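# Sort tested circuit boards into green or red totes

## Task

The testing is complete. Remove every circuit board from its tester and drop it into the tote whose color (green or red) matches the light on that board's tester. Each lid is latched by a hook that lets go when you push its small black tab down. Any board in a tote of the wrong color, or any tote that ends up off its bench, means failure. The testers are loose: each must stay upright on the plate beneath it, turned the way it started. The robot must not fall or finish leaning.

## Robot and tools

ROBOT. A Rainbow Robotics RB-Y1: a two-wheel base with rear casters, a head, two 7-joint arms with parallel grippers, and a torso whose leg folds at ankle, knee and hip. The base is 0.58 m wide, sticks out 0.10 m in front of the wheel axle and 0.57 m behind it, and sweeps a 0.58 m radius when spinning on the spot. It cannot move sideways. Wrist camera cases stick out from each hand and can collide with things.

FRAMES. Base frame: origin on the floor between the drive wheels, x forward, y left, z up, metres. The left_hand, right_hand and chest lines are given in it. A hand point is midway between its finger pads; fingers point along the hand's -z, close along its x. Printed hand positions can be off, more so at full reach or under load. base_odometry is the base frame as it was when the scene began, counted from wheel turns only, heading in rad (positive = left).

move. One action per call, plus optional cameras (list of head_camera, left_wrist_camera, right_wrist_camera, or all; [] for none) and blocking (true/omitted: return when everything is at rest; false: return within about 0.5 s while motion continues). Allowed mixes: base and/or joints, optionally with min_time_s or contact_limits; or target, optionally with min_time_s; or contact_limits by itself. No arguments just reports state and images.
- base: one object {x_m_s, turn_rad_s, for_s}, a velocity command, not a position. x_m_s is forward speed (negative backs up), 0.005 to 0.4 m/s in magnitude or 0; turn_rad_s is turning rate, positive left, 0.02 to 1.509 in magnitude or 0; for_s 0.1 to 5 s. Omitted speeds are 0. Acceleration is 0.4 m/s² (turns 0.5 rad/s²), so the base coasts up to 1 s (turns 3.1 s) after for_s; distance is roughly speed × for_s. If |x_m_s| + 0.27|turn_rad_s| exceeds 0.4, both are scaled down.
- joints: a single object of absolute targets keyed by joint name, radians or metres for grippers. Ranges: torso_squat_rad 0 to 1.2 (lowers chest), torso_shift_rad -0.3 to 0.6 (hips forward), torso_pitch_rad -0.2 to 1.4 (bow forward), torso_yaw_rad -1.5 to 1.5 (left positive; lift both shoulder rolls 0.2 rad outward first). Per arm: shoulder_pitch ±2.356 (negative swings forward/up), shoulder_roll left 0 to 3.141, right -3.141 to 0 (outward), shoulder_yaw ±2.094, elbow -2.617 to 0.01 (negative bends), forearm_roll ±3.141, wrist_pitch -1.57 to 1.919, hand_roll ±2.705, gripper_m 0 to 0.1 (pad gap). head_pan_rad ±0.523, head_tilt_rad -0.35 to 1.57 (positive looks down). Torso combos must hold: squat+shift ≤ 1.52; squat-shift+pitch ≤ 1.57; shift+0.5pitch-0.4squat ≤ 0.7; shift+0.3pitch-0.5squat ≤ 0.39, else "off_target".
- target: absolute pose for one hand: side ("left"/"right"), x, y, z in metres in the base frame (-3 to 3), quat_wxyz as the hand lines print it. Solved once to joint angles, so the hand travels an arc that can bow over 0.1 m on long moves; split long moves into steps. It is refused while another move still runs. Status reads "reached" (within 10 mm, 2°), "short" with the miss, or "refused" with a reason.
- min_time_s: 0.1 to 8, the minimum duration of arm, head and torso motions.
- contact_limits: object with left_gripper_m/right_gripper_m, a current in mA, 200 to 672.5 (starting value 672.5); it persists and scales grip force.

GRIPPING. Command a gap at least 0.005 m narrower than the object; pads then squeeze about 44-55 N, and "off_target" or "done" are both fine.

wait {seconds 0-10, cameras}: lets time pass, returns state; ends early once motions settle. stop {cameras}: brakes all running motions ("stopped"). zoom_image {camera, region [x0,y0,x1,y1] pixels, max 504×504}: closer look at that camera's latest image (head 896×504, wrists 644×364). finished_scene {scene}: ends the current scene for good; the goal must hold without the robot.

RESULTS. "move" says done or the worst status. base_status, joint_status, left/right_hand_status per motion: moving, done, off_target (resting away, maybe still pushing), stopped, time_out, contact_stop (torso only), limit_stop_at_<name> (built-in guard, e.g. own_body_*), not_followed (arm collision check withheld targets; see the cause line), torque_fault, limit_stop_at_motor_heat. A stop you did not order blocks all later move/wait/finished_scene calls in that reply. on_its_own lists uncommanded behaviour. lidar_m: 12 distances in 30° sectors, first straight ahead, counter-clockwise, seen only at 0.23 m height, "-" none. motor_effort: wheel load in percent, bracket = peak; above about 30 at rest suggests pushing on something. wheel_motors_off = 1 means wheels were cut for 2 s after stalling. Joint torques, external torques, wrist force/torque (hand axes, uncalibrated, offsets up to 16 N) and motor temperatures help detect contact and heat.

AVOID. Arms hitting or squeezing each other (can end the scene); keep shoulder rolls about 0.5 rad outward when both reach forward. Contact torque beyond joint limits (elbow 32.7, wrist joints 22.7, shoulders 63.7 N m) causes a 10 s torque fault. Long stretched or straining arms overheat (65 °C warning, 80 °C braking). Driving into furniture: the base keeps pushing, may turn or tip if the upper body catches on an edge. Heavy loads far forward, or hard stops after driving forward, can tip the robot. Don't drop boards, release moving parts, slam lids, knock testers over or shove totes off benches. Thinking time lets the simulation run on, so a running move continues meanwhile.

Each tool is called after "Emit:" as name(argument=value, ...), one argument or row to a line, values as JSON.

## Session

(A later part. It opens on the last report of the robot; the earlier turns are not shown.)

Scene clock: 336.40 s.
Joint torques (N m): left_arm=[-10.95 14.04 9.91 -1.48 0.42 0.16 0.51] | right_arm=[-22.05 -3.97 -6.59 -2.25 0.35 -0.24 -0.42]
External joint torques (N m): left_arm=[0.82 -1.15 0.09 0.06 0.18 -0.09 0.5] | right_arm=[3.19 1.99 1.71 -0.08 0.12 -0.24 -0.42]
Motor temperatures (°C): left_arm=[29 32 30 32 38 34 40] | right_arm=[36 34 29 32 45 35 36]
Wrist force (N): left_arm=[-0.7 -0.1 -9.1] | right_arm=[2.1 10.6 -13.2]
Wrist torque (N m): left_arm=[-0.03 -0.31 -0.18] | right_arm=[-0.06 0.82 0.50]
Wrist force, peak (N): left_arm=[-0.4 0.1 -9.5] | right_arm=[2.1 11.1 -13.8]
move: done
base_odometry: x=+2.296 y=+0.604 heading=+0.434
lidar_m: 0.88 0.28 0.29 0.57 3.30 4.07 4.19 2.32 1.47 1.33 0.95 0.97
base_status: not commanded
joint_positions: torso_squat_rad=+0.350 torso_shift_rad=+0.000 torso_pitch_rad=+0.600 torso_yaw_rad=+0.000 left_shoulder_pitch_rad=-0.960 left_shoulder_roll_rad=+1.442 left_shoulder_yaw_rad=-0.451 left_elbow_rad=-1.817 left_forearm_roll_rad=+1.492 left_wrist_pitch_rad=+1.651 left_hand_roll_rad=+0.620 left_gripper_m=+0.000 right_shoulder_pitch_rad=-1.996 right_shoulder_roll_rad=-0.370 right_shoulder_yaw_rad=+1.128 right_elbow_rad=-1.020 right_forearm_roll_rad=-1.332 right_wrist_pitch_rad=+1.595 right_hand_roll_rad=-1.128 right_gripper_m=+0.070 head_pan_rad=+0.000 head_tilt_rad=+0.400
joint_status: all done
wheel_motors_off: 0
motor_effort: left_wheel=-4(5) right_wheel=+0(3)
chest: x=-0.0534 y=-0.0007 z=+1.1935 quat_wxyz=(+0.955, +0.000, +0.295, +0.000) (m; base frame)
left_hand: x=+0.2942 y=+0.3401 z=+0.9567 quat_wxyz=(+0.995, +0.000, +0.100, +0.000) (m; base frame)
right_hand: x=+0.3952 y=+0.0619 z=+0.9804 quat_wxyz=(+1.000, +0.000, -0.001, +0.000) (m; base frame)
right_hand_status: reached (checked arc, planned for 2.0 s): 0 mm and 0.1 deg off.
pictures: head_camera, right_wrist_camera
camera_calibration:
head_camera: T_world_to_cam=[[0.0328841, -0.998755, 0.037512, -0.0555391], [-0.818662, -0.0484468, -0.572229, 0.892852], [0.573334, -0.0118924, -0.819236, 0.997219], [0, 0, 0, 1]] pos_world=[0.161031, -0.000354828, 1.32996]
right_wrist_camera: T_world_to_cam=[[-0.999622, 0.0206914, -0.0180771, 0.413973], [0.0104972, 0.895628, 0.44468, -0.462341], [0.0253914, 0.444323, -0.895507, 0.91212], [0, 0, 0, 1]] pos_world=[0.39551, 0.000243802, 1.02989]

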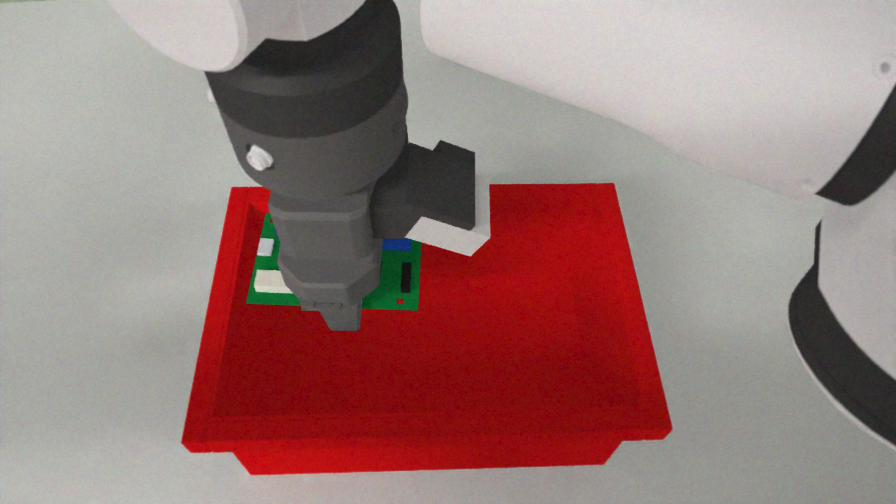

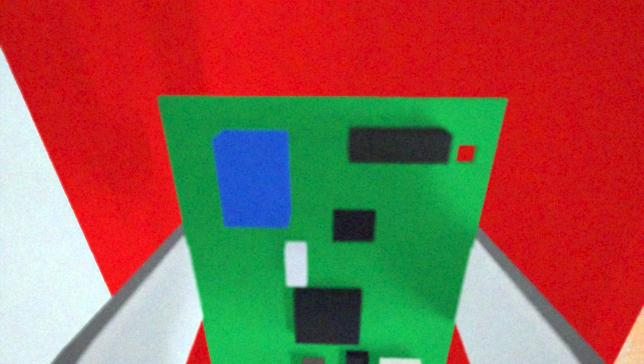

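Emit:
move(
  target={"side":"right","x":0.397,"y":0.056,"z":0.9,"quat_wxyz":[1,0,0,0]},
  min_time_s=1.5,
  cameras=["right_wrist_camera","head_camera"],
)

Emit:
move(
  target={"side":"right","x":0.397,"y":0.056,"z":0.868,"quat_wxyz":[1,0,0,0]},
  min_time_s=1.5,
  cameras=["right_wrist_camera"],
)

Scene clock: 345.00 s.
Joint torques (N m): left_arm=[-10.77 14.08 9.88 -1.44 0.48 0.14 0.44] | right_arm=[-21.65 -2.61 -5.9 -1.13 0.35 -0.26 0.32]
External joint torques (N m): left_arm=[1 -1.11 0.07 0.1 0.23 -0.11 0.42] | right_arm=[3.25 2.26 1.39 1.39 0.11 -0.25 0.32]
Motor temperatures (°C): left_arm=[29 32 30 32 38 34 40] | right_arm=[36 34 29 32 45 35 36]
Wrist force (N): left_arm=[-0.5 0.0 -9.2] | right_arm=[2.2 10.8 -13.6]
Wrist torque (N m): left_arm=[-0.04 -0.30 -0.18] | right_arm=[-0.07 0.84 0.51]
Wrist force, peak (N): left_arm=[-0.6 -0.1 -9.6] | right_arm=[2.2 10.8 -13.9]
move: done
base_odometry: x=+2.296 y=+0.604 heading=+0.434
lidar_m: 0.88 0.28 0.28 0.56 3.30 4.07 4.18 2.32 1.48 1.34 0.95 0.97
base_status: not commanded
joint_positions: torso_squat_rad=+0.350 torso_shift_rad=+0.000 torso_pitch_rad=+0.600 torso_yaw_rad=+0.000 left_shoulder_pitch_rad=-0.960 left_shoulder_roll_rad=+1.442 left_shoulder_yaw_rad=-0.451 left_elbow_rad=-1.817 left_forearm_roll_rad=+1.492 left_wrist_pitch_rad=+1.651 left_hand_roll_rad=+0.620 left_gripper_m=+0.000 right_shoulder_pitch_rad=-1.876 right_shoulder_roll_rad=-0.300 right_shoulder_yaw_rad=+1.193 right_elbow_rad=-0.891 right_forearm_roll_rad=-1.259 right_wrist_pitch_rad=+1.437 right_hand_roll_rad=-1.054 right_gripper_m=+0.070 head_pan_rad=+0.000 head_tilt_rad=+0.400
joint_status: all done
wheel_motors_off: 0
motor_effort: left_wheel=-2(4) right_wheel=-2(3)
chest: x=-0.0534 y=-0.0007 z=+1.1935 quat_wxyz=(+0.955, +0.000, +0.295, +0.000) (m; base frame)
left_hand: x=+0.2942 y=+0.3401 z=+0.9567 quat_wxyz=(+0.995, +0.000, +0.100, +0.000) (m; base frame)
right_hand: x=+0.3972 y=+0.0559 z=+0.9004 quat_wxyz=(+1.000, +0.000, -0.001, +0.000) (m; base frame)
right_hand_status: reached (checked arc, planned for 1.5 s): 0 mm and 0.1 deg off.
pictures: head_camera, right_wrist_camera
camera_calibration:
head_camera: T_world_to_cam=[[0.0328841, -0.998755, 0.0375118, -0.0555389], [-0.818662, -0.0484466, -0.572229, 0.892853], [0.573334, -0.0118922, -0.819235, 0.997219], [0, 0, 0, 1]] pos_world=[0.161031, -0.000354985, 1.32996]
right_wrist_camera: T_world_to_cam=[[-0.999615, 0.0206647, -0.018525, 0.415005], [0.0102665, 0.895497, 0.444949, -0.421595], [0.0257839, 0.444587, -0.895364, 0.842799], [0, 0, 0, 1]] pos_world=[0.397443, -0.00573603, 0.949889]

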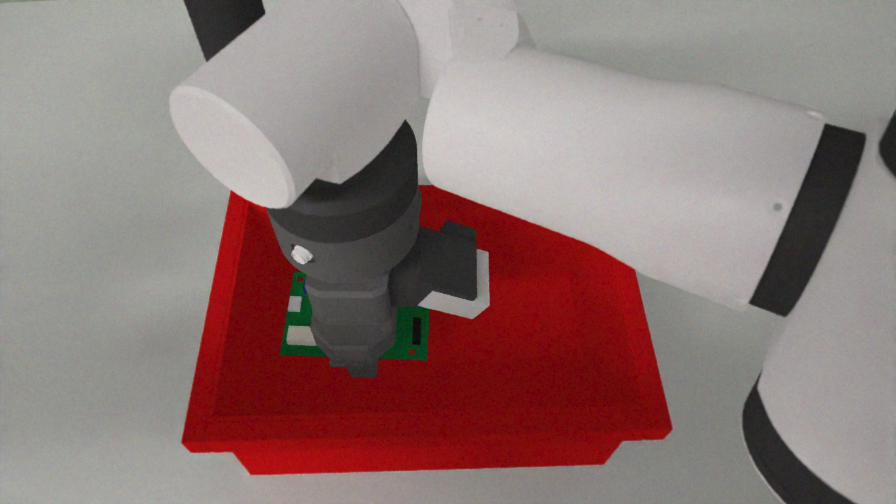

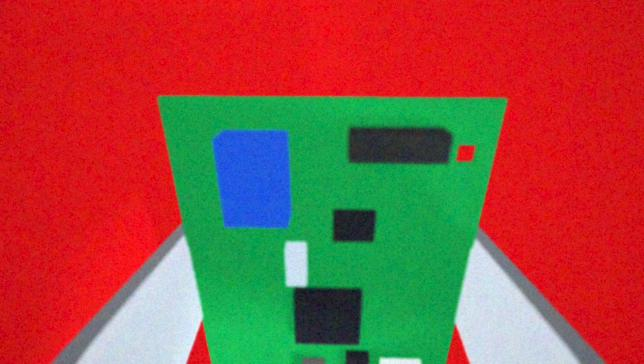

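Scene clock: 346.83 s.
Joint torques (N m): left_arm=[-11.12 13.92 10.03 -1.4 0.38 0.12 0.51] | right_arm=[-21.07 -1.95 -4.96 -1.28 0.37 -0.3 0.34]
External joint torques (N m): left_arm=[0.65 -1.27 0.21 0.14 0.13 -0.13 0.5] | right_arm=[3.63 2.37 1.46 1.29 0.13 -0.29 0.34]
Motor temperatures (°C): left_arm=[29 32 30 32 38 34 40] | right_arm=[36 34 29 32 45 35 36]
Wrist force (N): left_arm=[-0.6 0.0 -9.3] | right_arm=[2.0 11.0 -13.6]
Wrist torque (N m): left_arm=[-0.05 -0.31 -0.18] | right_arm=[-0.08 0.83 0.51]
Wrist force, peak (N): left_arm=[-0.7 0.0 -9.5] | right_arm=[2.3 10.6 -14.0]
move: done
base_odometry: x=+2.296 y=+0.604 heading=+0.434
lidar_m: 0.88 0.29 0.28 0.57 3.30 4.06 4.19 2.32 1.48 1.33 0.95 0.98
base_status: not commanded
joint_positions: torso_squat_rad=+0.350 torso_shift_rad=+0.000 torso_pitch_rad=+0.600 torso_yaw_rad=+0.000 left_shoulder_pitch_rad=-0.960 left_shoulder_roll_rad=+1.442 left_shoulder_yaw_rad=-0.451 left_elbow_rad=-1.817 left_forearm_roll_rad=+1.492 left_wrist_pitch_rad=+1.651 left_hand_roll_rad=+0.620 left_gripper_m=+0.000 right_shoulder_pitch_rad=-1.838 right_shoulder_roll_rad=-0.243 right_shoulder_yaw_rad=+1.213 right_elbow_rad=-0.781 right_forearm_roll_rad=-1.237 right_wrist_pitch_rad=+1.366 right_hand_roll_rad=-1.002 right_gripper_m=+0.070 head_pan_rad=+0.000 head_tilt_rad=+0.400
joint_status: all done
wheel_motors_off: 0
motor_effort: left_wheel=-3(4) right_wheel=-1(3)
chest: x=-0.0534 y=-0.0007 z=+1.1935 quat_wxyz=(+0.955, +0.000, +0.295, +0.000) (m; base frame)
left_hand: x=+0.2942 y=+0.3401 z=+0.9567 quat_wxyz=(+0.995, +0.000, +0.100, +0.000) (m; base frame)
right_hand: x=+0.3971 y=+0.0558 z=+0.8685 quat_wxyz=(+1.000, +0.001, -0.001, +0.000) (m; base frame)
right_hand_status: reached (checked arc, planned for 1.5 s): 1 mm and 0.2 deg off.
pictures: right_wrist_camera
camera_calibration:
right_wrist_camera: T_world_to_cam=[[-0.9996, 0.0207182, -0.0192706, 0.41499], [0.00997547, 0.895378, 0.445194, -0.407384], [0.0264781, 0.444824, -0.895227, 0.813836], [0, 0, 0, 1]] pos_world=[0.397339, -0.00584827, 0.917929]

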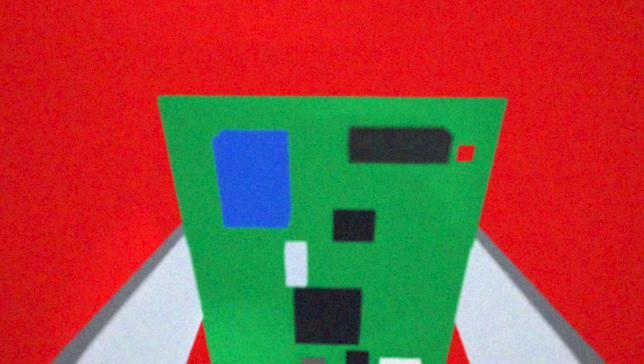

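Emit:
move(
  target={"side":"right","x":0.397,"y":0.056,"z":0.857,"quat_wxyz":[1,0,0,0]},
  min_time_s=1,
  cameras=[],
)

Emit:
move(
  target={"side":"right","x":0.397,"y":0.056,"z":0.85,"quat_wxyz":[1,0,0,0]},
  min_time_s=1,
  cameras=[],
)

Scene clock: 351.80 s.
Joint torques (N m): left_arm=[-10.87 14.06 9.93 -1.33 0.43 0.13 0.46] | right_arm=[-19.28 -0.91 -4.14 -1.24 0.34 -0.56 0.34]
External joint torques (N m): left_arm=[0.9 -1.13 0.12 0.21 0.18 -0.12 0.45] | right_arm=[5.33 3.23 1.91 1.31 0.1 -0.55 0.34]
Motor temperatures (°C): left_arm=[29 32 30 32 38 34 40] | right_arm=[36 34 29 32 45 35 36]
Wrist force (N): left_arm=[-0.6 0.1 -9.0] | right_arm=[2.6 9.0 -4.6]
Wrist torque (N m): left_arm=[-0.05 -0.31 -0.18] | right_arm=[-0.09 1.15 0.60]
Wrist force, peak (N): left_arm=[-0.7 0.0 -9.5] | right_arm=[2.2 10.6 -13.8]
move: done
base_odometry: x=+2.296 y=+0.604 heading=+0.434
lidar_m: 0.88 0.28 0.28 0.57 3.30 4.06 4.18 2.32 1.48 1.33 0.96 0.97
base_status: not commanded
joint_positions: torso_squat_rad=+0.350 torso_shift_rad=+0.000 torso_pitch_rad=+0.600 torso_yaw_rad=+0.000 left_shoulder_pitch_rad=-0.960 left_shoulder_roll_rad=+1.442 left_shoulder_yaw_rad=-0.451 left_elbow_rad=-1.817 left_forearm_roll_rad=+1.492 left_wrist_pitch_rad=+1.651 left_hand_roll_rad=+0.620 left_gripper_m=+0.000 right_shoulder_pitch_rad=-1.826 right_shoulder_roll_rad=-0.221 right_shoulder_yaw_rad=+1.219 right_elbow_rad=-0.735 right_forearm_roll_rad=-1.232 right_wrist_pitch_rad=+1.341 right_hand_roll_rad=-0.981 right_gripper_m=+0.070 head_pan_rad=+0.000 head_tilt_rad=+0.400
joint_status: all done
wheel_motors_off: 0
motor_effort: left_wheel=-2(4) right_wheel=-2(3)
chest: x=-0.0534 y=-0.0007 z=+1.1935 quat_wxyz=(+0.955, +0.000, +0.295, +0.000) (m; base frame)
left_hand: x=+0.2942 y=+0.3401 z=+0.9568 quat_wxyz=(+0.995, +0.000, +0.100, +0.000) (m; base frame)
right_hand: x=+0.3971 y=+0.0556 z=+0.8582 quat_wxyz=(+1.000, +0.000, -0.001, +0.000) (m; base frame)
right_hand_status: reached (checked arc, planned for 1.0 s): 1 mm and 0.2 deg off.
pictures: none
No camera images: "cameras" was empty.

Scene clock: 353.13 s.
Joint torques (N m): left_arm=[-10.84 14.05 9.98 -1.42 0.49 0.08 0.44] | right_arm=[0.41 1.86 3.66 3 3.69 -8.78 -0.37]
External joint torques (N m): left_arm=[0.96 -1.13 0.15 0.1 0.25 -0.16 0.43] | right_arm=[25.05 5.94 9.4 5.51 3.44 -8.75 -0.37]
Motor temperatures (°C): left_arm=[29 32 30 32 38 34 40] | right_arm=[36 34 29 32 45 35 36]
Wrist force (N): left_arm=[-0.5 0.2 -9.3] | right_arm=[-15.9 -7.3 69.3]
Wrist torque (N m): left_arm=[-0.07 -0.30 -0.18] | right_arm=[-0.58 4.66 1.24]
Wrist force, peak (N): left_arm=[-0.7 0.1 -9.5] | right_arm=[-16.5 -8.4 71.3]
move: done
base_odometry: x=+2.296 y=+0.604 heading=+0.434
lidar_m: 0.87 0.28 0.28 0.57 3.31 4.05 4.19 2.33 1.47 1.34 0.95 0.97
base_status: not commanded
joint_positions: torso_squat_rad=+0.350 torso_shift_rad=-0.001 torso_pitch_rad=+0.597 torso_yaw_rad=+0.000 left_shoulder_pitch_rad=-0.960 left_shoulder_roll_rad=+1.442 left_shoulder_yaw_rad=-0.451 left_elbow_rad=-1.817 left_forearm_roll_rad=+1.492 left_wrist_pitch_rad=+1.651 left_hand_roll_rad=+0.620 left_gripper_m=+0.000 right_shoulder_pitch_rad=-1.825 right_shoulder_roll_rad=-0.201 right_shoulder_yaw_rad=+1.219 right_elbow_rad=-0.694 right_forearm_roll_rad=-1.231 right_wrist_pitch_rad=+1.325 right_hand_roll_rad=-0.960 right_gripper_m=+0.070 head_pan_rad=+0.000 head_tilt_rad=+0.400
joint_status: all done
wheel_motors_off: 0
motor_effort: left_wheel=-2(4) right_wheel=+4(4)
chest: x=-0.0549 y=-0.0010 z=+1.1939 quat_wxyz=(+0.956, +0.001, +0.294, +0.000) (m; base frame)
left_hand: x=+0.2935 y=+0.3398 z=+0.9583 quat_wxyz=(+0.995, +0.001, +0.098, +0.000) (m; base frame)
right_hand: x=+0.3980 y=+0.0565 z=+0.8551 quat_wxyz=(+1.000, +0.001, -0.004, +0.000) (m; base frame)
right_hand_status: reached (checked arc, planned for 1.0 s): 5 mm and 0.5 deg off.
pictures: none
No camera images: "cameras" was empty.

Emit:
move(
  target={"side":"right","x":0.397,"y":0.056,"z":0.858,"quat_wxyz":[1,0,0,0]},
  min_time_s=1,
  cameras=[],
)

Emit:
move(
  joints={"right_gripper_m":0.1},
  cameras=[],
)

Emit:
move(
  target={"side":"right","x":0.397,"y":0.056,"z":0.9,"quat_wxyz":[1,0,0,0]},
  min_time_s=1.5,
  cameras=["right_wrist_camera"],
)

Emit:
move(
  target={"side":"right","x":0.397,"y":0.056,"z":1.1,"quat_wxyz":[1,0,0,0]},
  min_time_s=2,
  cameras=[],
)

Emit:
move(
  target={"side":"right","x":0.36,"y":-0.2,"z":1.14,"quat_wxyz":[1,0,0,0]},
  min_time_s=1.5,
  cameras=["head_camera"],
)

Scene clock: 367.00 s.
Joint torques (N m): left_arm=[-10.84 13.85 9.96 -1.37 0.46 0.13 0.41] | right_arm=[-18.1 -3.89 -4.29 -1.65 0.4 -1.75 0.18]
External joint torques (N m): left_arm=[0.94 -1.34 0.14 0.16 0.21 -0.12 0.4] | right_arm=[6.56 0.23 1.48 0.87 0.17 -1.74 0.18]
Motor temperatures (°C): left_arm=[29 32 30 32 38 34 40] | right_arm=[35 33 29 32 45 37 36]
Wrist force (N): left_arm=[-0.6 -0.1 -9.0] | right_arm=[-1.0 6.8 7.5]
Wrist torque (N m): left_arm=[-0.03 -0.30 -0.17] | right_arm=[-0.15 1.69 0.68]
Wrist force, peak (N): left_arm=[-0.6 0.0 -9.5] | right_arm=[-16.2 -7.8 70.9]
move: done
base_odometry: x=+2.296 y=+0.604 heading=+0.434
lidar_m: 0.88 0.28 0.28 0.56 3.30 4.06 4.19 2.33 1.48 1.33 0.95 0.97
base_status: not commanded
joint_positions: torso_squat_rad=+0.350 torso_shift_rad=+0.000 torso_pitch_rad=+0.599 torso_yaw_rad=+0.000 left_shoulder_pitch_rad=-0.960 left_shoulder_roll_rad=+1.442 left_shoulder_yaw_rad=-0.451 left_elbow_rad=-1.817 left_forearm_roll_rad=+1.492 left_wrist_pitch_rad=+1.651 left_hand_roll_rad=+0.620 left_gripper_m=+0.000 right_shoulder_pitch_rad=-1.831 right_shoulder_roll_rad=-0.203 right_shoulder_yaw_rad=+1.216 right_elbow_rad=-0.696 right_forearm_roll_rad=-1.237 right_wrist_pitch_rad=+1.338 right_hand_roll_rad=-0.959 right_gripper_m=+0.070 head_pan_rad=+0.000 head_tilt_rad=+0.400
joint_status: all done
wheel_motors_off: 0
motor_effort: left_wheel=-3(4) right_wheel=+2(5)
chest: x=-0.0539 y=-0.0009 z=+1.1936 quat_wxyz=(+0.956, +0.001, +0.295, +0.000) (m; base frame)
left_hand: x=+0.2940 y=+0.3399 z=+0.9573 quat_wxyz=(+0.995, +0.001, +0.099, +0.000) (m; base frame)
right_hand: x=+0.3977 y=+0.0564 z=+0.8575 quat_wxyz=(+1.000, +0.000, +0.000, +0.000) (m; base frame)
right_hand_status: reached (checked arc, planned for 1.0 s): 1 mm and 0.1 deg off.
pictures: none
No camera images: "cameras" was empty.

Scene clock: 367.80 s.
Joint torques (N m): left_arm=[-10.96 13.98 9.92 -1.43 0.37 0.15 0.51] | right_arm=[-15.71 -2.86 -3.61 -1.66 -0.15 -0.12 0.3]
External joint torques (N m): left_arm=[0.82 -1.21 0.1 0.1 0.12 -0.1 0.49] | right_arm=[8.96 1.27 2.15 0.85 -0.39 -0.11 0.3]
Motor temperatures (°C): left_arm=[29 32 30 32 38 34 40] | right_arm=[35 33 29 32 45 37 36]
Wrist force (N): left_arm=[-0.6 0.0 -9.4] | right_arm=[6.9 10.5 5.4]
Wrist torque (N m): left_arm=[-0.05 -0.30 -0.16] | right_arm=[-0.01 1.65 0.52]
Wrist force, peak (N): left_arm=[-0.4 0.0 -9.5] | right_arm=[7.2 10.6 5.6]
move: done
base_odometry: x=+2.296 y=+0.604 heading=+0.434
lidar_m: 0.87 0.28 0.28 0.56 3.30 4.04 4.18 2.32 1.49 1.34 0.96 0.97
base_status: not commanded
joint_positions: torso_squat_rad=+0.350 torso_shift_rad=+0.000 torso_pitch_rad=+0.599 torso_yaw_rad=+0.000 left_shoulder_pitch_rad=-0.960 left_shoulder_roll_rad=+1.442 left_shoulder_yaw_rad=-0.451 left_elbow_rad=-1.817 left_forearm_roll_rad=+1.492 left_wrist_pitch_rad=+1.651 left_hand_roll_rad=+0.620 left_gripper_m=+0.000 right_shoulder_pitch_rad=-1.832 right_shoulder_roll_rad=-0.203 right_shoulder_yaw_rad=+1.216 right_elbow_rad=-0.696 right_forearm_roll_rad=-1.237 right_wrist_pitch_rad=+1.338 right_hand_roll_rad=-0.959 right_gripper_m=+0.099 head_pan_rad=+0.000 head_tilt_rad=+0.400
joint_status: all done
wheel_motors_off: 0
motor_effort: left_wheel=-3(3) right_wheel=+3(5)
chest: x=-0.0538 y=-0.0008 z=+1.1936 quat_wxyz=(+0.955, +0.001, +0.295, +0.000) (m; base frame)
left_hand: x=+0.2940 y=+0.3400 z=+0.9572 quat_wxyz=(+0.995, +0.001, +0.099, +0.000) (m; base frame)
right_hand: x=+0.3981 y=+0.0566 z=+0.8577 quat_wxyz=(+1.000, +0.000, +0.000, +0.000) (m; base frame)
pictures: none
No camera images: "cameras" was empty.

Scene clock: 369.63 s.
Joint torques (N m): left_arm=[-10.9 13.97 9.79 -1.46 0.49 0.08 0.44] | right_arm=[-24.3 -5.44 -7.97 -2.65 -0.35 0.12 -0.24]
External joint torques (N m): left_arm=[0.88 -1.22 -0.02 0.07 0.24 -0.17 0.42] | right_arm=[0.63 -0.59 -0.82 -0.13 -0.58 0.12 -0.24]
Motor temperatures (°C): left_arm=[29 32 30 32 38 34 40] | right_arm=[35 33 29 32 45 37 36]
Wrist force (N): left_arm=[-0.6 0.1 -9.2] | right_arm=[2.1 10.9 -13.4]
Wrist torque (N m): left_arm=[-0.06 -0.30 -0.19] | right_arm=[-0.07 0.82 0.51]
Wrist force, peak (N): left_arm=[-0.5 0.0 -9.5] | right_arm=[2.1 10.9 -13.4]
move: done
base_odometry: x=+2.296 y=+0.604 heading=+0.434
lidar_m: 0.88 0.29 0.29 0.57 3.30 4.05 4.18 2.32 1.48 1.34 0.95 0.97
base_status: not commanded
joint_positions: torso_squat_rad=+0.350 torso_shift_rad=+0.000 torso_pitch_rad=+0.600 torso_yaw_rad=+0.000 left_shoulder_pitch_rad=-0.960 left_shoulder_roll_rad=+1.442 left_shoulder_yaw_rad=-0.451 left_elbow_rad=-1.817 left_forearm_roll_rad=+1.492 left_wrist_pitch_rad=+1.651 left_hand_roll_rad=+0.620 left_gripper_m=+0.000 right_shoulder_pitch_rad=-1.878 right_shoulder_roll_rad=-0.291 right_shoulder_yaw_rad=+1.192 right_elbow_rad=-0.871 right_forearm_roll_rad=-1.262 right_wrist_pitch_rad=+1.439 right_hand_roll_rad=-1.043 right_gripper_m=+0.099 head_pan_rad=+0.000 head_tilt_rad=+0.400
joint_status: all done
wheel_motors_off: 0
motor_effort: left_wheel=-1(3) right_wheel=+2(5)
chest: x=-0.0535 y=-0.0008 z=+1.1935 quat_wxyz=(+0.955, +0.001, +0.295, +0.000) (m; base frame)
left_hand: x=+0.2942 y=+0.3400 z=+0.9569 quat_wxyz=(+0.995, +0.001, +0.100, +0.000) (m; base frame)
right_hand: x=+0.3970 y=+0.0560 z=+0.8995 quat_wxyz=(+1.000, -0.001, +0.002, +0.000) (m; base frame)
right_hand_status: reached (checked arc, planned for 1.5 s): 0 mm and 0.3 deg off.
pictures: right_wrist_camera
camera_calibration:
right_wrist_camera: T_world_to_cam=[[-0.999722, 0.0193974, -0.0134239, 0.410296], [0.0114723, 0.89703, 0.44182, -0.419006], [0.0206118, 0.441543, -0.897003, 0.845679], [0, 0, 0, 1]] pos_world=[0.397558, -0.00550056, 0.94921]

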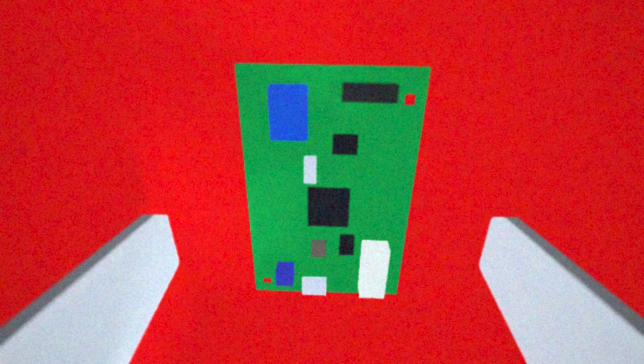

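Scene clock: 371.97 s.
Joint torques (N m): left_arm=[-10.79 13.61 9.94 -1.42 0.42 0.1 0.53] | right_arm=[-24.51 -8.41 -8.84 -1.63 -0.26 0.11 -0.33]
External joint torques (N m): left_arm=[0.98 -1.58 0.12 0.12 0.17 -0.14 0.52] | right_arm=[0.89 -0.95 -0.7 -0.18 -0.49 0.11 -0.33]
Motor temperatures (°C): left_arm=[29 32 30 32 38 34 40] | right_arm=[36 34 29 32 45 37 36]
Wrist force (N): left_arm=[-0.5 0.0 -9.3] | right_arm=[2.0 10.5 -13.3]
Wrist torque (N m): left_arm=[-0.04 -0.31 -0.18] | right_arm=[-0.03 0.81 0.52]
Wrist force, peak (N): left_arm=[-0.9 -0.3 -9.6] | right_arm=[2.4 10.8 -13.6]
move: done
base_odometry: x=+2.296 y=+0.604 heading=+0.434
lidar_m: 0.88 0.28 0.28 0.56 3.30 4.05 4.19 2.32 1.48 1.33 0.95 0.97
base_status: not commanded
joint_positions: torso_squat_rad=+0.350 torso_shift_rad=+0.000 torso_pitch_rad=+0.600 torso_yaw_rad=+0.000 left_shoulder_pitch_rad=-0.960 left_shoulder_roll_rad=+1.442 left_shoulder_yaw_rad=-0.451 left_elbow_rad=-1.817 left_forearm_roll_rad=+1.492 left_wrist_pitch_rad=+1.651 left_hand_roll_rad=+0.620 left_gripper_m=+0.000 right_shoulder_pitch_rad=-2.202 right_shoulder_roll_rad=-0.426 right_shoulder_yaw_rad=+1.022 right_elbow_rad=-1.005 right_forearm_roll_rad=-1.447 right_wrist_pitch_rad=+1.807 right_hand_roll_rad=-1.123 right_gripper_m=+0.099 head_pan_rad=+0.000 head_tilt_rad=+0.400
joint_status: all done
wheel_motors_off: 0
motor_effort: left_wheel=-4(4) right_wheel=+3(5)
chest: x=-0.0535 y=-0.0008 z=+1.1935 quat_wxyz=(+0.955, +0.001, +0.295, +0.000) (m; base frame)
left_hand: x=+0.2942 y=+0.3400 z=+0.9569 quat_wxyz=(+0.995, +0.001, +0.100, +0.000) (m; base frame)
right_hand: x=+0.3971 y=+0.0562 z=+1.0997 quat_wxyz=(+1.000, +0.000, +0.000, +0.000) (m; base frame)
right_hand_status: reached (checked arc, planned for 2.0 s): 0 mm and 0.0 deg off.
pictures: none
No camera images: "cameras" was empty.

Scene clock: 373.80 s.
Joint torques (N m): left_arm=[-10.89 13.79 9.83 -1.4 0.47 0.17 0.43] | right_arm=[-16 -6.42 -10.87 0.78 -0.03 -0.09 0.31]
External joint torques (N m): left_arm=[0.88 -1.4 0.01 0.14 0.22 -0.08 0.42] | right_arm=[2.37 0.88 -0.52 -0.46 -0.27 -0.09 0.31]
Motor temperatures (°C): left_arm=[29 32 30 32 38 34 40] | right_arm=[36 34 29 32 45 37 36]
Wrist force (N): left_arm=[-0.6 0.1 -9.4] | right_arm=[2.1 10.7 -12.9]
Wrist torque (N m): left_arm=[-0.06 -0.31 -0.16] | right_arm=[-0.05 0.85 0.52]
Wrist force, peak (N): left_arm=[-0.7 0.3 -9.6] | right_arm=[2.4 11.2 -13.5]
move: done
base_odometry: x=+2.296 y=+0.604 heading=+0.434
lidar_m: 0.88 0.28 0.28 0.56 3.30 4.06 4.19 2.32 1.48 1.34 0.96 0.97
base_status: not commanded
joint_positions: torso_squat_rad=+0.350 torso_shift_rad=+0.000 torso_pitch_rad=+0.600 torso_yaw_rad=+0.000 left_shoulder_pitch_rad=-0.960 left_shoulder_roll_rad=+1.442 left_shoulder_yaw_rad=-0.451 left_elbow_rad=-1.817 left_forearm_roll_rad=+1.492 left_wrist_pitch_rad=+1.651 left_hand_roll_rad=+0.620 left_gripper_m=+0.000 right_shoulder_pitch_rad=-2.003 right_shoulder_roll_rad=-1.333 right_shoulder_yaw_rad=+0.976 right_elbow_rad=-1.770 right_forearm_roll_rad=-1.755 right_wrist_pitch_rad=+1.816 right_hand_roll_rad=-1.022 right_gripper_m=+0.099 head_pan_rad=+0.000 head_tilt_rad=+0.400
joint_status: all done
wheel_motors_off: 0
motor_effort: left_wheel=-2(4) right_wheel=+3(5)
chest: x=-0.0534 y=-0.0007 z=+1.1935 quat_wxyz=(+0.955, +0.000, +0.295, +0.000) (m; base frame)
left_hand: x=+0.2942 y=+0.3401 z=+0.9568 quat_wxyz=(+0.995, +0.000, +0.100, +0.000) (m; base frame)
right_hand: x=+0.3600 y=-0.1992 z=+1.1398 quat_wxyz=(+1.000, -0.003, +0.000, +0.000) (m; base frame)
right_hand_status: reached (checked arc, planned for 1.5 s): 1 mm and 0.3 deg off.
pictures: head_camera
camera_calibration:
head_camera: T_world_to_cam=[[0.0328557, -0.998756, 0.0375047, -0.0555463], [-0.818573, -0.0484211, -0.572358, 0.892964], [0.573462, -0.0118952, -0.819146, 0.997177], [0, 0, 0, 1]] pos_world=[0.160938, -0.000377336, 1.33001]

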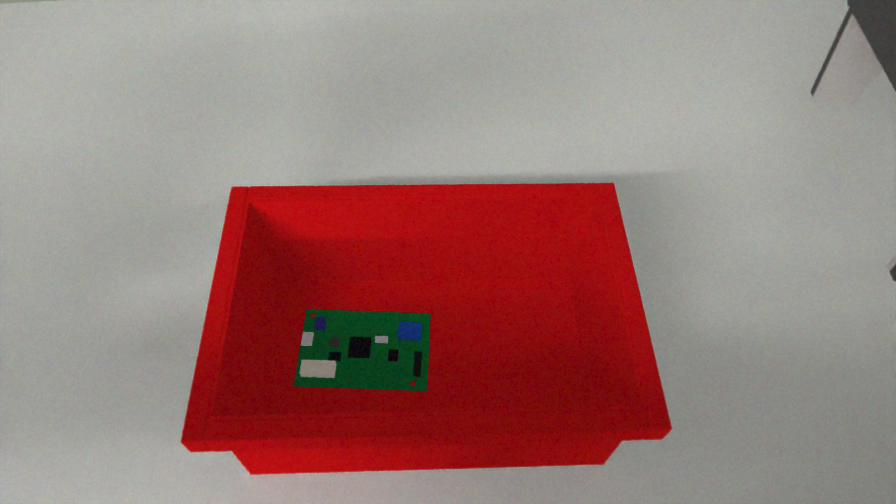

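Emit:
move(
  base={"x_m_s":-0.4,"for_s":1.5},
  cameras=[],
)

Emit:
move(
  base={"turn_rad_s":0.6,"for_s":4.367},
  joints={"torso_pitch_rad":0.4,"head_tilt_rad":0.2},
  cameras=["head_camera"],
)

Emit:
move(
  target={"side":"right","x":0.2,"y":-0.35,"z":0.99,"quat_wxyz":[1,0,0,0]},
  min_time_s=1.5,
  cameras=["head_camera"],
)

Scene clock: 394.10 s.
Joint torques (N m): left_arm=[-11.14 14.05 10 -1.4 0.39 0.13 0.44] | right_arm=[-16.44 -6.43 -10.14 1.02 -0.06 -0.07 0.18]
External joint torques (N m): left_arm=[0.63 -1.14 0.18 0.13 0.14 -0.12 0.43] | right_arm=[1.93 0.87 0.21 -0.22 -0.3 -0.08 0.18]
Motor temperatures (°C): left_arm=[29 32 30 32 38 34 40] | right_arm=[35 34 29 32 45 36 36]
Wrist force (N): left_arm=[-0.5 0.2 -9.5] | right_arm=[2.4 10.8 -12.9]
Wrist torque (N m): left_arm=[-0.06 -0.29 -0.19] | right_arm=[-0.06 0.87 0.53]
Wrist force, peak (N): left_arm=[-0.6 0.1 -9.7] | right_arm=[2.6 10.9 -13.5]
move: done
base_odometry: x=+1.752 y=+0.351 heading=+0.434
lidar_m: 0.82 0.82 1.02 2.33 3.19 3.88 3.60 2.50 1.59 1.44 1.44 1.30
base_status: done (sent for 1.5 of 1.5 s)
joint_positions: torso_squat_rad=+0.350 torso_shift_rad=+0.000 torso_pitch_rad=+0.600 torso_yaw_rad=+0.000 left_shoulder_pitch_rad=-0.960 left_shoulder_roll_rad=+1.442 left_shoulder_yaw_rad=-0.451 left_elbow_rad=-1.817 left_forearm_roll_rad=+1.492 left_wrist_pitch_rad=+1.651 left_hand_roll_rad=+0.620 left_gripper_m=+0.000 right_shoulder_pitch_rad=-2.003 right_shoulder_roll_rad=-1.333 right_shoulder_yaw_rad=+0.976 right_elbow_rad=-1.770 right_forearm_roll_rad=-1.755 right_wrist_pitch_rad=+1.816 right_hand_roll_rad=-1.022 right_gripper_m=+0.099 head_pan_rad=+0.000 head_tilt_rad=+0.400
joint_status: not commanded
wheel_motors_off: 0
motor_effort: left_wheel=-1(23) right_wheel=+3(29)
chest: x=-0.0534 y=-0.0007 z=+1.1935 quat_wxyz=(+0.955, +0.000, +0.295, +0.000) (m; base frame)
left_hand: x=+0.2942 y=+0.3401 z=+0.9568 quat_wxyz=(+0.995, +0.000, +0.100, +0.000) (m; base frame)
right_hand: x=+0.3600 y=-0.1992 z=+1.1398 quat_wxyz=(+1.000, -0.003, +0.000, +0.000) (m; base frame)
pictures: none
No camera images: "cameras" was empty.

Scene clock: 399.97 s.
Joint torques (N m): left_arm=[-12.62 13.27 10.55 -0.66 0.29 -0.06 0.43] | right_arm=[-15.68 -4.94 -9.73 2.17 0.23 -0.24 0.2]
External joint torques (N m): left_arm=[0.72 -1.21 0.23 0.12 0.27 0.01 0.43] | right_arm=[2.02 0.83 0.07 -0.3 -0.34 -0.03 0.19]
Motor temperatures (°C): left_arm=[29 32 30 32 38 34 40] | right_arm=[35 34 29 32 45 36 36]
Wrist force (N): left_arm=[-1.6 0.2 -9.3] | right_arm=[0.8 10.9 -12.9]
Wrist torque (N m): left_arm=[-0.07 -0.34 -0.16] | right_arm=[-0.06 0.78 0.52]
Wrist force, peak (N): left_arm=[-1.8 0.0 -9.8] | right_arm=[2.3 10.9 -13.5]
move: done
base_odometry: x=+1.752 y=+0.351 heading=+3.053
lidar_m: 3.88 3.59 2.51 1.58 1.43 1.44 1.30 0.84 0.83 1.03 2.33 3.19
base_status: done (sent for 4.37 of 4.37 s)
joint_positions: torso_squat_rad=+0.350 torso_shift_rad=+0.000 torso_pitch_rad=+0.400 torso_yaw_rad=+0.000 left_shoulder_pitch_rad=-0.960 left_shoulder_roll_rad=+1.442 left_shoulder_yaw_rad=-0.451 left_elbow_rad=-1.817 left_forearm_roll_rad=+1.492 left_wrist_pitch_rad=+1.651 left_hand_roll_rad=+0.620 left_gripper_m=+0.000 right_shoulder_pitch_rad=-2.003 right_shoulder_roll_rad=-1.333 right_shoulder_yaw_rad=+0.976 right_elbow_rad=-1.770 right_forearm_roll_rad=-1.755 right_wrist_pitch_rad=+1.816 right_hand_roll_rad=-1.022 right_gripper_m=+0.099 head_pan_rad=+0.000 head_tilt_rad=+0.200
joint_status: all done
wheel_motors_off: 0
motor_effort: left_wheel=+0(25) right_wheel=+4(26)
chest: x=-0.1077 y=-0.0007 z=+1.2231 quat_wxyz=(+0.980, +0.000, +0.199, +0.000) (m; base frame)
left_hand: x=+0.2801 y=+0.3400 z=+1.0601 quat_wxyz=(+1.000, +0.000, +0.000, +0.000) (m; base frame)
right_hand: x=+0.3082 y=-0.1993 z=+1.2526 quat_wxyz=(+0.995, -0.003, -0.100, -0.001) (m; base frame)
pictures: head_camera
camera_calibration:
head_camera: T_world_to_cam=[[0.0153506, -0.998762, 0.0473262, -0.0685756], [-0.53114, -0.0482468, -0.84591, 1.2371], [0.847145, -0.0121516, -0.531222, 0.690104], [0, 0, 0, 1]] pos_world=[0.0735081, -0.000418662, 1.41632]

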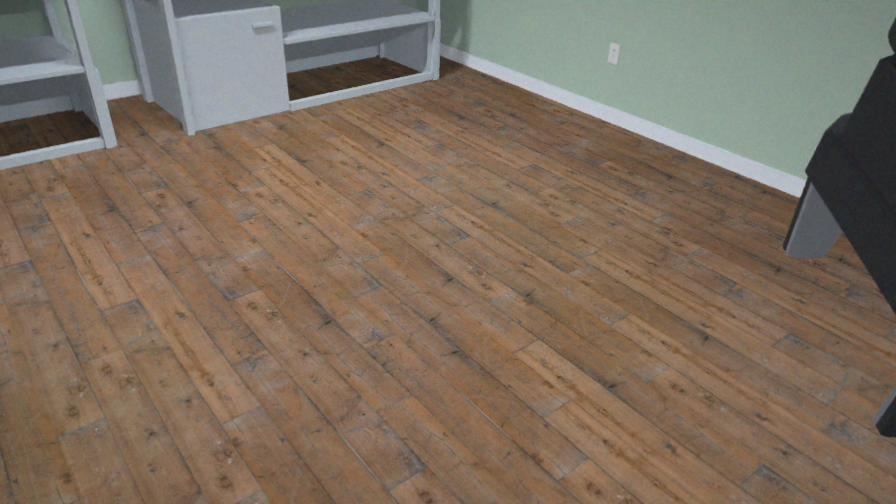

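Scene clock: 401.80 s.
Joint torques (N m): left_arm=[-12.4 13.22 10.45 -0.56 0.21 -0.06 0.41] | right_arm=[-9.47 -13.08 -8.17 -0.01 0.28 -0.1 0.09]
External joint torques (N m): left_arm=[0.94 -1.25 0.13 0.22 0.19 0.02 0.41] | right_arm=[0.86 0.08 0.9 -0.54 0.05 -0.09 0.09]
Motor temperatures (°C): left_arm=[29 32 30 32 38 34 40] | right_arm=[35 34 29 32 45 36 36]
Wrist force (N): left_arm=[-1.6 0.2 -9.4] | right_arm=[2.2 11.0 -13.3]
Wrist torque (N m): left_arm=[-0.07 -0.35 -0.16] | right_arm=[-0.09 0.84 0.54]
Wrist force, peak (N): left_arm=[-2.0 0.1 -9.7] | right_arm=[1.6 11.0 -13.6]
move: done
base_odometry: x=+1.752 y=+0.351 heading=+3.053
lidar_m: 3.88 3.59 2.51 1.57 1.43 1.44 1.29 0.84 0.83 1.02 2.33 3.19
base_status: not commanded
joint_positions: torso_squat_rad=+0.350 torso_shift_rad=+0.000 torso_pitch_rad=+0.400 torso_yaw_rad=+0.000 left_shoulder_pitch_rad=-0.960 left_shoulder_roll_rad=+1.442 left_shoulder_yaw_rad=-0.451 left_elbow_rad=-1.817 left_forearm_roll_rad=+1.492 left_wrist_pitch_rad=+1.651 left_hand_roll_rad=+0.620 left_gripper_m=+0.000 right_shoulder_pitch_rad=-1.275 right_shoulder_roll_rad=-1.790 right_shoulder_yaw_rad=+1.286 right_elbow_rad=-2.120 right_forearm_roll_rad=-1.537 right_wrist_pitch_rad=+1.059 right_hand_roll_rad=-0.744 right_gripper_m=+0.099 head_pan_rad=+0.000 head_tilt_rad=+0.200
joint_status: all done
wheel_motors_off: 0
motor_effort: left_wheel=+1(3) right_wheel=+5(6)
chest: x=-0.1076 y=-0.0007 z=+1.2231 quat_wxyz=(+0.980, +0.000, +0.199, +0.000) (m; base frame)
left_hand: x=+0.2801 y=+0.3400 z=+1.0601 quat_wxyz=(+1.000, +0.000, +0.000, +0.000) (m; base frame)
right_hand: x=+0.2002 y=-0.3500 z=+0.9901 quat_wxyz=(+1.000, +0.000, +0.000, +0.000) (m; base frame)
right_hand_status: reached (checked arc, planned for 1.5 s): 0 mm and 0.0 deg off.
pictures: head_camera
camera_calibration:
head_camera: T_world_to_cam=[[0.0153603, -0.998758, 0.0473875, -0.0686135], [-0.531153, -0.0483036, -0.845898, 1.23709], [0.847137, -0.0121768, -0.531235, 0.69011], [0, 0, 0, 1]] pos_world=[0.0735205, -0.000369069, 1.41631]

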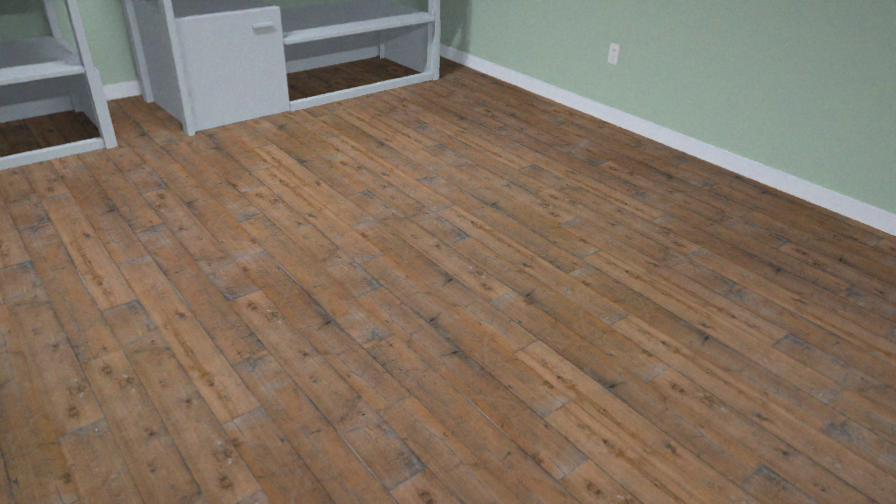

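Emit:
move(
  base={"x_m_s":0.4,"for_s":5},
  cameras=[],
)

Emit:
move(
  base={"x_m_s":0.4,"for_s":2.8},
  cameras=[],
)

Emit:
move(
  base={"turn_rad_s":0.486,"for_s":1.5},
  cameras=["head_camera"],
)

Scene clock: 422.43 s.
Joint torques (N m): left_arm=[-12.39 13.34 10.56 -0.67 0.21 -0.1 0.5] | right_arm=[-9.18 -12.56 -8.33 0.46 0.12 -0.1 0.07]
External joint torques (N m): left_arm=[0.95 -1.14 0.24 0.11 0.19 -0.03 0.5] | right_arm=[1.15 0.61 0.74 -0.06 -0.1 -0.09 0.07]
Motor temperatures (°C): left_arm=[29 32 30 32 38 34 40] | right_arm=[35 34 29 31 45 36 36]
Wrist force (N): left_arm=[-1.7 0.1 -9.3] | right_arm=[2.4 10.9 -13.0]
Wrist torque (N m): left_arm=[-0.07 -0.37 -0.16] | right_arm=[-0.08 0.87 0.54]
Wrist force, peak (N): left_arm=[-2.0 0.2 -9.8] | right_arm=[1.7 11.1 -13.5]
move: done
base_odometry: x=-0.241 y=+0.527 heading=+3.053
lidar_m: 2.35 1.97 1.94 2.68 2.71 2.73 2.62 2.34 2.51 2.12 1.92 1.93
base_status: done (sent for 5 of 5 s)
joint_positions: torso_squat_rad=+0.350 torso_shift_rad=+0.000 torso_pitch_rad=+0.400 torso_yaw_rad=+0.000 left_shoulder_pitch_rad=-0.960 left_shoulder_roll_rad=+1.442 left_shoulder_yaw_rad=-0.451 left_elbow_rad=-1.817 left_forearm_roll_rad=+1.492 left_wrist_pitch_rad=+1.651 left_hand_roll_rad=+0.620 left_gripper_m=+0.000 right_shoulder_pitch_rad=-1.275 right_shoulder_roll_rad=-1.790 right_shoulder_yaw_rad=+1.286 right_elbow_rad=-2.121 right_forearm_roll_rad=-1.537 right_wrist_pitch_rad=+1.059 right_hand_roll_rad=-0.744 right_gripper_m=+0.099 head_pan_rad=+0.000 head_tilt_rad=+0.200
joint_status: not commanded
wheel_motors_off: 0
motor_effort: left_wheel=-1(27) right_wheel=+0(29)
chest: x=-0.1076 y=-0.0007 z=+1.2231 quat_wxyz=(+0.980, +0.000, +0.199, +0.000) (m; base frame)
left_hand: x=+0.2802 y=+0.3400 z=+1.0600 quat_wxyz=(+1.000, +0.000, +0.000, +0.000) (m; base frame)
right_hand: x=+0.2002 y=-0.3500 z=+0.9901 quat_wxyz=(+1.000, +0.000, +0.000, +0.000) (m; base frame)
pictures: none
No camera images: "cameras" was empty.

Scene clock: 426.80 s.
Joint torques (N m): left_arm=[-12.3 13.36 10.28 -0.68 0.21 -0.02 0.45] | right_arm=[-9.19 -12.38 -8.21 0.57 0.09 -0.09 0.13]
External joint torques (N m): left_arm=[1.03 -1.11 -0.04 0.1 0.19 0.05 0.45] | right_arm=[1.14 0.78 0.85 0.05 -0.14 -0.07 0.13]
Motor temperatures (°C): left_arm=[29 32 30 32 38 34 40] | right_arm=[35 34 29 31 45 35 36]
Wrist force (N): left_arm=[-2.0 0.1 -9.1] | right_arm=[2.2 10.6 -12.6]
Wrist torque (N m): left_arm=[-0.05 -0.39 -0.18] | right_arm=[-0.05 0.84 0.54]
Wrist force, peak (N): left_arm=[-2.1 0.0 -9.6] | right_arm=[2.4 10.9 -13.4]
move: done
base_odometry: x=-1.356 y=+0.626 heading=+3.054
lidar_m: 1.36 1.78 1.17 1.37 2.81 3.46 3.57 3.20 2.09 1.33 1.19 1.21
base_status: done (sent for 2.8 of 2.8 s)
joint_positions: torso_squat_rad=+0.350 torso_shift_rad=+0.000 torso_pitch_rad=+0.400 torso_yaw_rad=+0.000 left_shoulder_pitch_rad=-0.960 left_shoulder_roll_rad=+1.442 left_shoulder_yaw_rad=-0.451 left_elbow_rad=-1.817 left_forearm_roll_rad=+1.492 left_wrist_pitch_rad=+1.651 left_hand_roll_rad=+0.620 left_gripper_m=+0.000 right_shoulder_pitch_rad=-1.275 right_shoulder_roll_rad=-1.790 right_shoulder_yaw_rad=+1.286 right_elbow_rad=-2.121 right_forearm_roll_rad=-1.537 right_wrist_pitch_rad=+1.059 right_hand_roll_rad=-0.744 right_gripper_m=+0.099 head_pan_rad=+0.000 head_tilt_rad=+0.200
joint_status: not commanded
wheel_motors_off: 0
motor_effort: left_wheel=+0(25) right_wheel=-2(21)
chest: x=-0.1076 y=-0.0007 z=+1.2231 quat_wxyz=(+0.980, +0.000, +0.199, +0.000) (m; base frame)
left_hand: x=+0.2801 y=+0.3400 z=+1.0600 quat_wxyz=(+1.000, +0.000, +0.000, +0.000) (m; base frame)
right_hand: x=+0.2002 y=-0.3500 z=+0.9901 quat_wxyz=(+1.000, +0.000, +0.000, +0.000) (m; base frame)
pictures: none
No camera images: "cameras" was empty.

Scene clock: 429.57 s.
Joint torques (N m): left_arm=[-12.29 13.49 10.46 -0.64 0.26 -0.05 0.52] | right_arm=[-9.4 -12.62 -8.07 0.55 0.09 -0.06 0.11]
External joint torques (N m): left_arm=[1.04 -0.99 0.14 0.14 0.24 0.02 0.52] | right_arm=[0.93 0.55 1 0.02 -0.13 -0.04 0.11]
Motor temperatures (°C): left_arm=[29 32 30 32 38 34 40] | right_arm=[35 34 29 31 45 35 36]
Wrist force (N): left_arm=[-1.8 0.0 -9.5] | right_arm=[2.1 10.8 -12.9]
Wrist torque (N m): left_arm=[-0.06 -0.37 -0.16] | right_arm=[-0.05 0.82 0.55]
Wrist force, peak (N): left_arm=[-1.8 -0.1 -9.7] | right_arm=[2.4 11.0 -13.4]
move: done
base_odometry: x=-1.356 y=+0.626 heading=-2.501
lidar_m: 1.17 1.18 1.74 3.44 3.59 3.31 3.18 1.66 1.24 1.20 1.26 1.36
base_status: done (sent for 1.5 of 1.5 s)
joint_positions: torso_squat_rad=+0.350 torso_shift_rad=+0.000 torso_pitch_rad=+0.400 torso_yaw_rad=+0.000 left_shoulder_pitch_rad=-0.960 left_shoulder_roll_rad=+1.442 left_shoulder_yaw_rad=-0.451 left_elbow_rad=-1.817 left_forearm_roll_rad=+1.492 left_wrist_pitch_rad=+1.651 left_hand_roll_rad=+0.620 left_gripper_m=+0.000 right_shoulder_pitch_rad=-1.275 right_shoulder_roll_rad=-1.790 right_shoulder_yaw_rad=+1.286 right_elbow_rad=-2.121 right_forearm_roll_rad=-1.537 right_wrist_pitch_rad=+1.059 right_hand_roll_rad=-0.744 right_gripper_m=+0.099 head_pan_rad=+0.000 head_tilt_rad=+0.200
joint_status: not commanded
wheel_motors_off: 0
motor_effort: left_wheel=+0(27) right_wheel=+3(24)
chest: x=-0.1076 y=-0.0007 z=+1.2231 quat_wxyz=(+0.980, +0.000, +0.199, +0.000) (m; base frame)
left_hand: x=+0.2801 y=+0.3400 z=+1.0600 quat_wxyz=(+1.000, +0.000, +0.000, +0.000) (m; base frame)
right_hand: x=+0.2002 y=-0.3500 z=+0.9901 quat_wxyz=(+1.000, +0.000, +0.000, +0.000) (m; base frame)
pictures: head_camera
camera_calibration:
head_camera: T_world_to_cam=[[0.0153722, -0.998759, 0.047381, -0.0686067], [-0.53129, -0.0483025, -0.845812, 1.237], [0.847051, -0.0121711, -0.531373, 0.690194], [0, 0, 0, 1]] pos_world=[0.0736313, -0.000370905, 1.41627]

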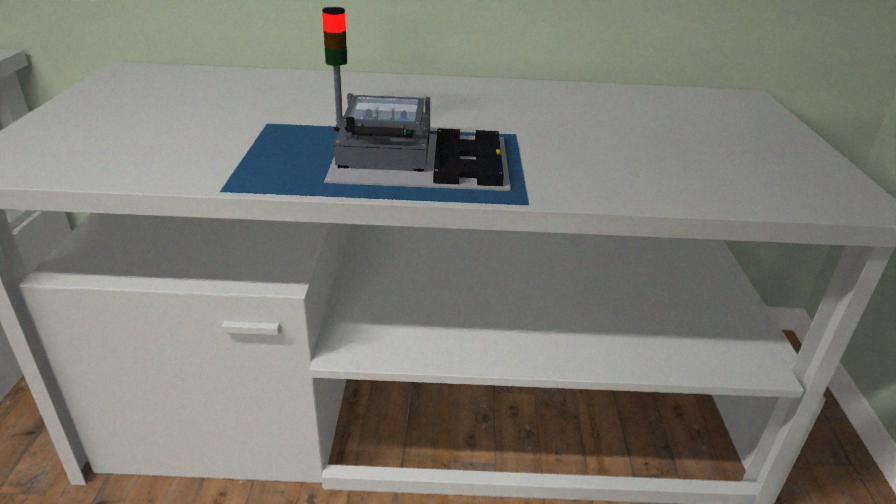

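Emit:
move(
  base={"turn_rad_s":0.175,"for_s":1},
  cameras=[],
)

Emit:
move(
  base={"x_m_s":0.36,"for_s":2},
  cameras=[],
)

Emit:
move(
  base={"turn_rad_s":-0.14,"for_s":1},
  joints={"head_tilt_rad":0.7,"right_gripper_m":0},
  cameras=["head_camera"],
)

Scene clock: 449.10 s.
Joint torques (N m): left_arm=[-12.34 13.2 10.64 -0.66 0.2 -0.02 0.39] | right_arm=[-9.11 -12.66 -8.41 0.47 0.16 -0.07 0.17]
External joint torques (N m): left_arm=[0.99 -1.28 0.32 0.12 0.18 0.05 0.39] | right_arm=[1.22 0.5 0.66 -0.06 -0.07 -0.05 0.17]
Motor temperatures (°C): left_arm=[29 32 30 32 38 34 40] | right_arm=[35 34 29 31 45 35 36]
Wrist force (N): left_arm=[-1.9 0.2 -9.4] | right_arm=[2.1 11.0 -13.2]
Wrist torque (N m): left_arm=[-0.05 -0.38 -0.16] | right_arm=[-0.10 0.82 0.55]
Wrist force, peak (N): left_arm=[-1.9 0.3 -9.8] | right_arm=[2.1 10.9 -13.5]
move: done
base_odometry: x=-1.356 y=+0.626 heading=-2.326
lidar_m: 1.17 1.25 2.72 3.43 3.85 3.30 2.65 1.44 1.21 1.21 1.35 1.43
base_status: done (sent for 1 of 1 s)
joint_positions: torso_squat_rad=+0.350 torso_shift_rad=+0.000 torso_pitch_rad=+0.400 torso_yaw_rad=+0.000 left_shoulder_pitch_rad=-0.960 left_shoulder_roll_rad=+1.442 left_shoulder_yaw_rad=-0.451 left_elbow_rad=-1.817 left_forearm_roll_rad=+1.492 left_wrist_pitch_rad=+1.651 left_hand_roll_rad=+0.620 left_gripper_m=+0.000 right_shoulder_pitch_rad=-1.275 right_shoulder_roll_rad=-1.790 right_shoulder_yaw_rad=+1.286 right_elbow_rad=-2.121 right_forearm_roll_rad=-1.537 right_wrist_pitch_rad=+1.059 right_hand_roll_rad=-0.744 right_gripper_m=+0.099 head_pan_rad=+0.000 head_tilt_rad=+0.200
joint_status: not commanded
wheel_motors_off: 0
motor_effort: left_wheel=+0(19) right_wheel=+2(23)
chest: x=-0.1076 y=-0.0007 z=+1.2231 quat_wxyz=(+0.980, +0.000, +0.199, +0.000) (m; base frame)
left_hand: x=+0.2801 y=+0.3400 z=+1.0600 quat_wxyz=(+1.000, +0.000, +0.000, +0.000) (m; base frame)
right_hand: x=+0.2002 y=-0.3500 z=+0.9901 quat_wxyz=(+1.000, +0.000, +0.000, +0.000) (m; base frame)
pictures: none
No camera images: "cameras" was empty.

Scene clock: 452.30 s.
Joint torques (N m): left_arm=[-12.28 13.33 10.61 -0.7 0.24 -0.12 0.51] | right_arm=[-9.35 -12.31 -8.28 0.58 0.19 -0.08 0.1]
External joint torques (N m): left_arm=[1.05 -1.14 0.29 0.08 0.22 -0.05 0.51] | right_arm=[0.98 0.86 0.79 0.05 -0.03 -0.06 0.1]
Motor temperatures (°C): left_arm=[29 32 30 32 38 34 40] | right_arm=[35 34 29 31 45 35 36]
Wrist force (N): left_arm=[-1.8 -0.1 -9.4] | right_arm=[1.8 11.2 -13.2]
Wrist torque (N m): left_arm=[-0.04 -0.36 -0.17] | right_arm=[-0.11 0.80 0.52]
Wrist force, peak (N): left_arm=[-1.7 0.2 -9.7] | right_arm=[2.7 11.1 -13.3]
move: done
base_odometry: x=-1.850 y=+0.102 heading=-2.326
lidar_m: 0.45 0.47 0.74 3.29 3.69 3.96 3.02 1.62 1.35 1.01 1.04 1.08
base_status: done (sent for 2 of 2 s)
joint_positions: torso_squat_rad=+0.350 torso_shift_rad=+0.000 torso_pitch_rad=+0.400 torso_yaw_rad=+0.000 left_shoulder_pitch_rad=-0.960 left_shoulder_roll_rad=+1.442 left_shoulder_yaw_rad=-0.451 left_elbow_rad=-1.817 left_forearm_roll_rad=+1.492 left_wrist_pitch_rad=+1.651 left_hand_roll_rad=+0.620 left_gripper_m=+0.000 right_shoulder_pitch_rad=-1.275 right_shoulder_roll_rad=-1.790 right_shoulder_yaw_rad=+1.286 right_elbow_rad=-2.121 right_forearm_roll_rad=-1.537 right_wrist_pitch_rad=+1.059 right_hand_roll_rad=-0.744 right_gripper_m=+0.099 head_pan_rad=+0.000 head_tilt_rad=+0.200
joint_status: not commanded
wheel_motors_off: 0
motor_effort: left_wheel=+0(28) right_wheel=-1(28)
chest: x=-0.1075 y=-0.0007 z=+1.2231 quat_wxyz=(+0.980, +0.000, +0.199, +0.000) (m; base frame)
left_hand: x=+0.2802 y=+0.3400 z=+1.0600 quat_wxyz=(+1.000, +0.000, +0.000, +0.000) (m; base frame)
right_hand: x=+0.2002 y=-0.3500 z=+0.9900 quat_wxyz=(+1.000, +0.000, +0.000, +0.000) (m; base frame)
pictures: none
No camera images: "cameras" was empty.

Scene clock: 454.00 s.
Joint torques (N m): left_arm=[-12.34 13.45 10.59 -0.65 0.28 -0.02 0.44] | right_arm=[-9.19 -12.35 -8.11 0.62 0.2 -0.15 0.17]
External joint torques (N m): left_arm=[1 -1.02 0.26 0.13 0.26 0.05 0.44] | right_arm=[1.14 0.81 0.96 0.09 -0.02 -0.13 0.17]
Motor temperatures (°C): left_arm=[29 32 30 32 38 34 40] | right_arm=[35 34 29 31 45 35 36]
Wrist force (N): left_arm=[-1.7 0.1 -9.4] | right_arm=[2.1 10.9 -13.1]
Wrist torque (N m): left_arm=[-0.06 -0.37 -0.17] | right_arm=[-0.08 0.82 0.54]
Wrist force, peak (N): left_arm=[-2.0 0.3 -9.6] | right_arm=[2.3 11.3 -13.4]
move: done
base_odometry: x=-1.850 y=+0.102 heading=-2.466
lidar_m: 0.56 0.45 0.63 2.42 3.48 3.98 3.91 1.81 1.37 1.35 1.01 1.10
base_status: done (sent for 1 of 1 s)
joint_positions: torso_squat_rad=+0.350 torso_shift_rad=+0.000 torso_pitch_rad=+0.400 torso_yaw_rad=+0.000 left_shoulder_pitch_rad=-0.960 left_shoulder_roll_rad=+1.442 left_shoulder_yaw_rad=-0.451 left_elbow_rad=-1.817 left_forearm_roll_rad=+1.492 left_wrist_pitch_rad=+1.651 left_hand_roll_rad=+0.620 left_gripper_m=+0.000 right_shoulder_pitch_rad=-1.275 right_shoulder_roll_rad=-1.790 right_shoulder_yaw_rad=+1.286 right_elbow_rad=-2.121 right_forearm_roll_rad=-1.537 right_wrist_pitch_rad=+1.059 right_hand_roll_rad=-0.744 right_gripper_m=+0.000 head_pan_rad=+0.000 head_tilt_rad=+0.700
joint_status: all done
wheel_motors_off: 0
motor_effort: left_wheel=-1(23) right_wheel=-4(23)
chest: x=-0.1076 y=-0.0007 z=+1.2231 quat_wxyz=(+0.980, +0.000, +0.199, +0.000) (m; base frame)
left_hand: x=+0.2801 y=+0.3400 z=+1.0600 quat_wxyz=(+1.000, +0.000, +0.000, +0.000) (m; base frame)
right_hand: x=+0.2002 y=-0.3500 z=+0.9901 quat_wxyz=(+1.000, +0.000, +0.000, +0.000) (m; base frame)
pictures: head_camera
camera_calibration:
head_camera: T_world_to_cam=[[0.0366022, -0.99875, 0.0340402, -0.0497639], [-0.871717, -0.0485654, -0.487596, 0.732735], [0.48864, -0.0118263, -0.872405, 1.16385], [0, 0, 0, 1]] pos_world=[0.0718574, -0.000352121, 1.37432]

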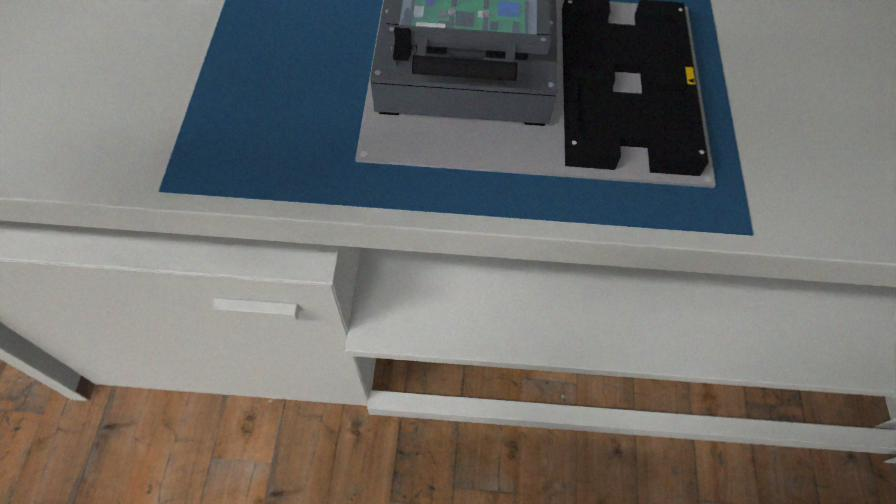

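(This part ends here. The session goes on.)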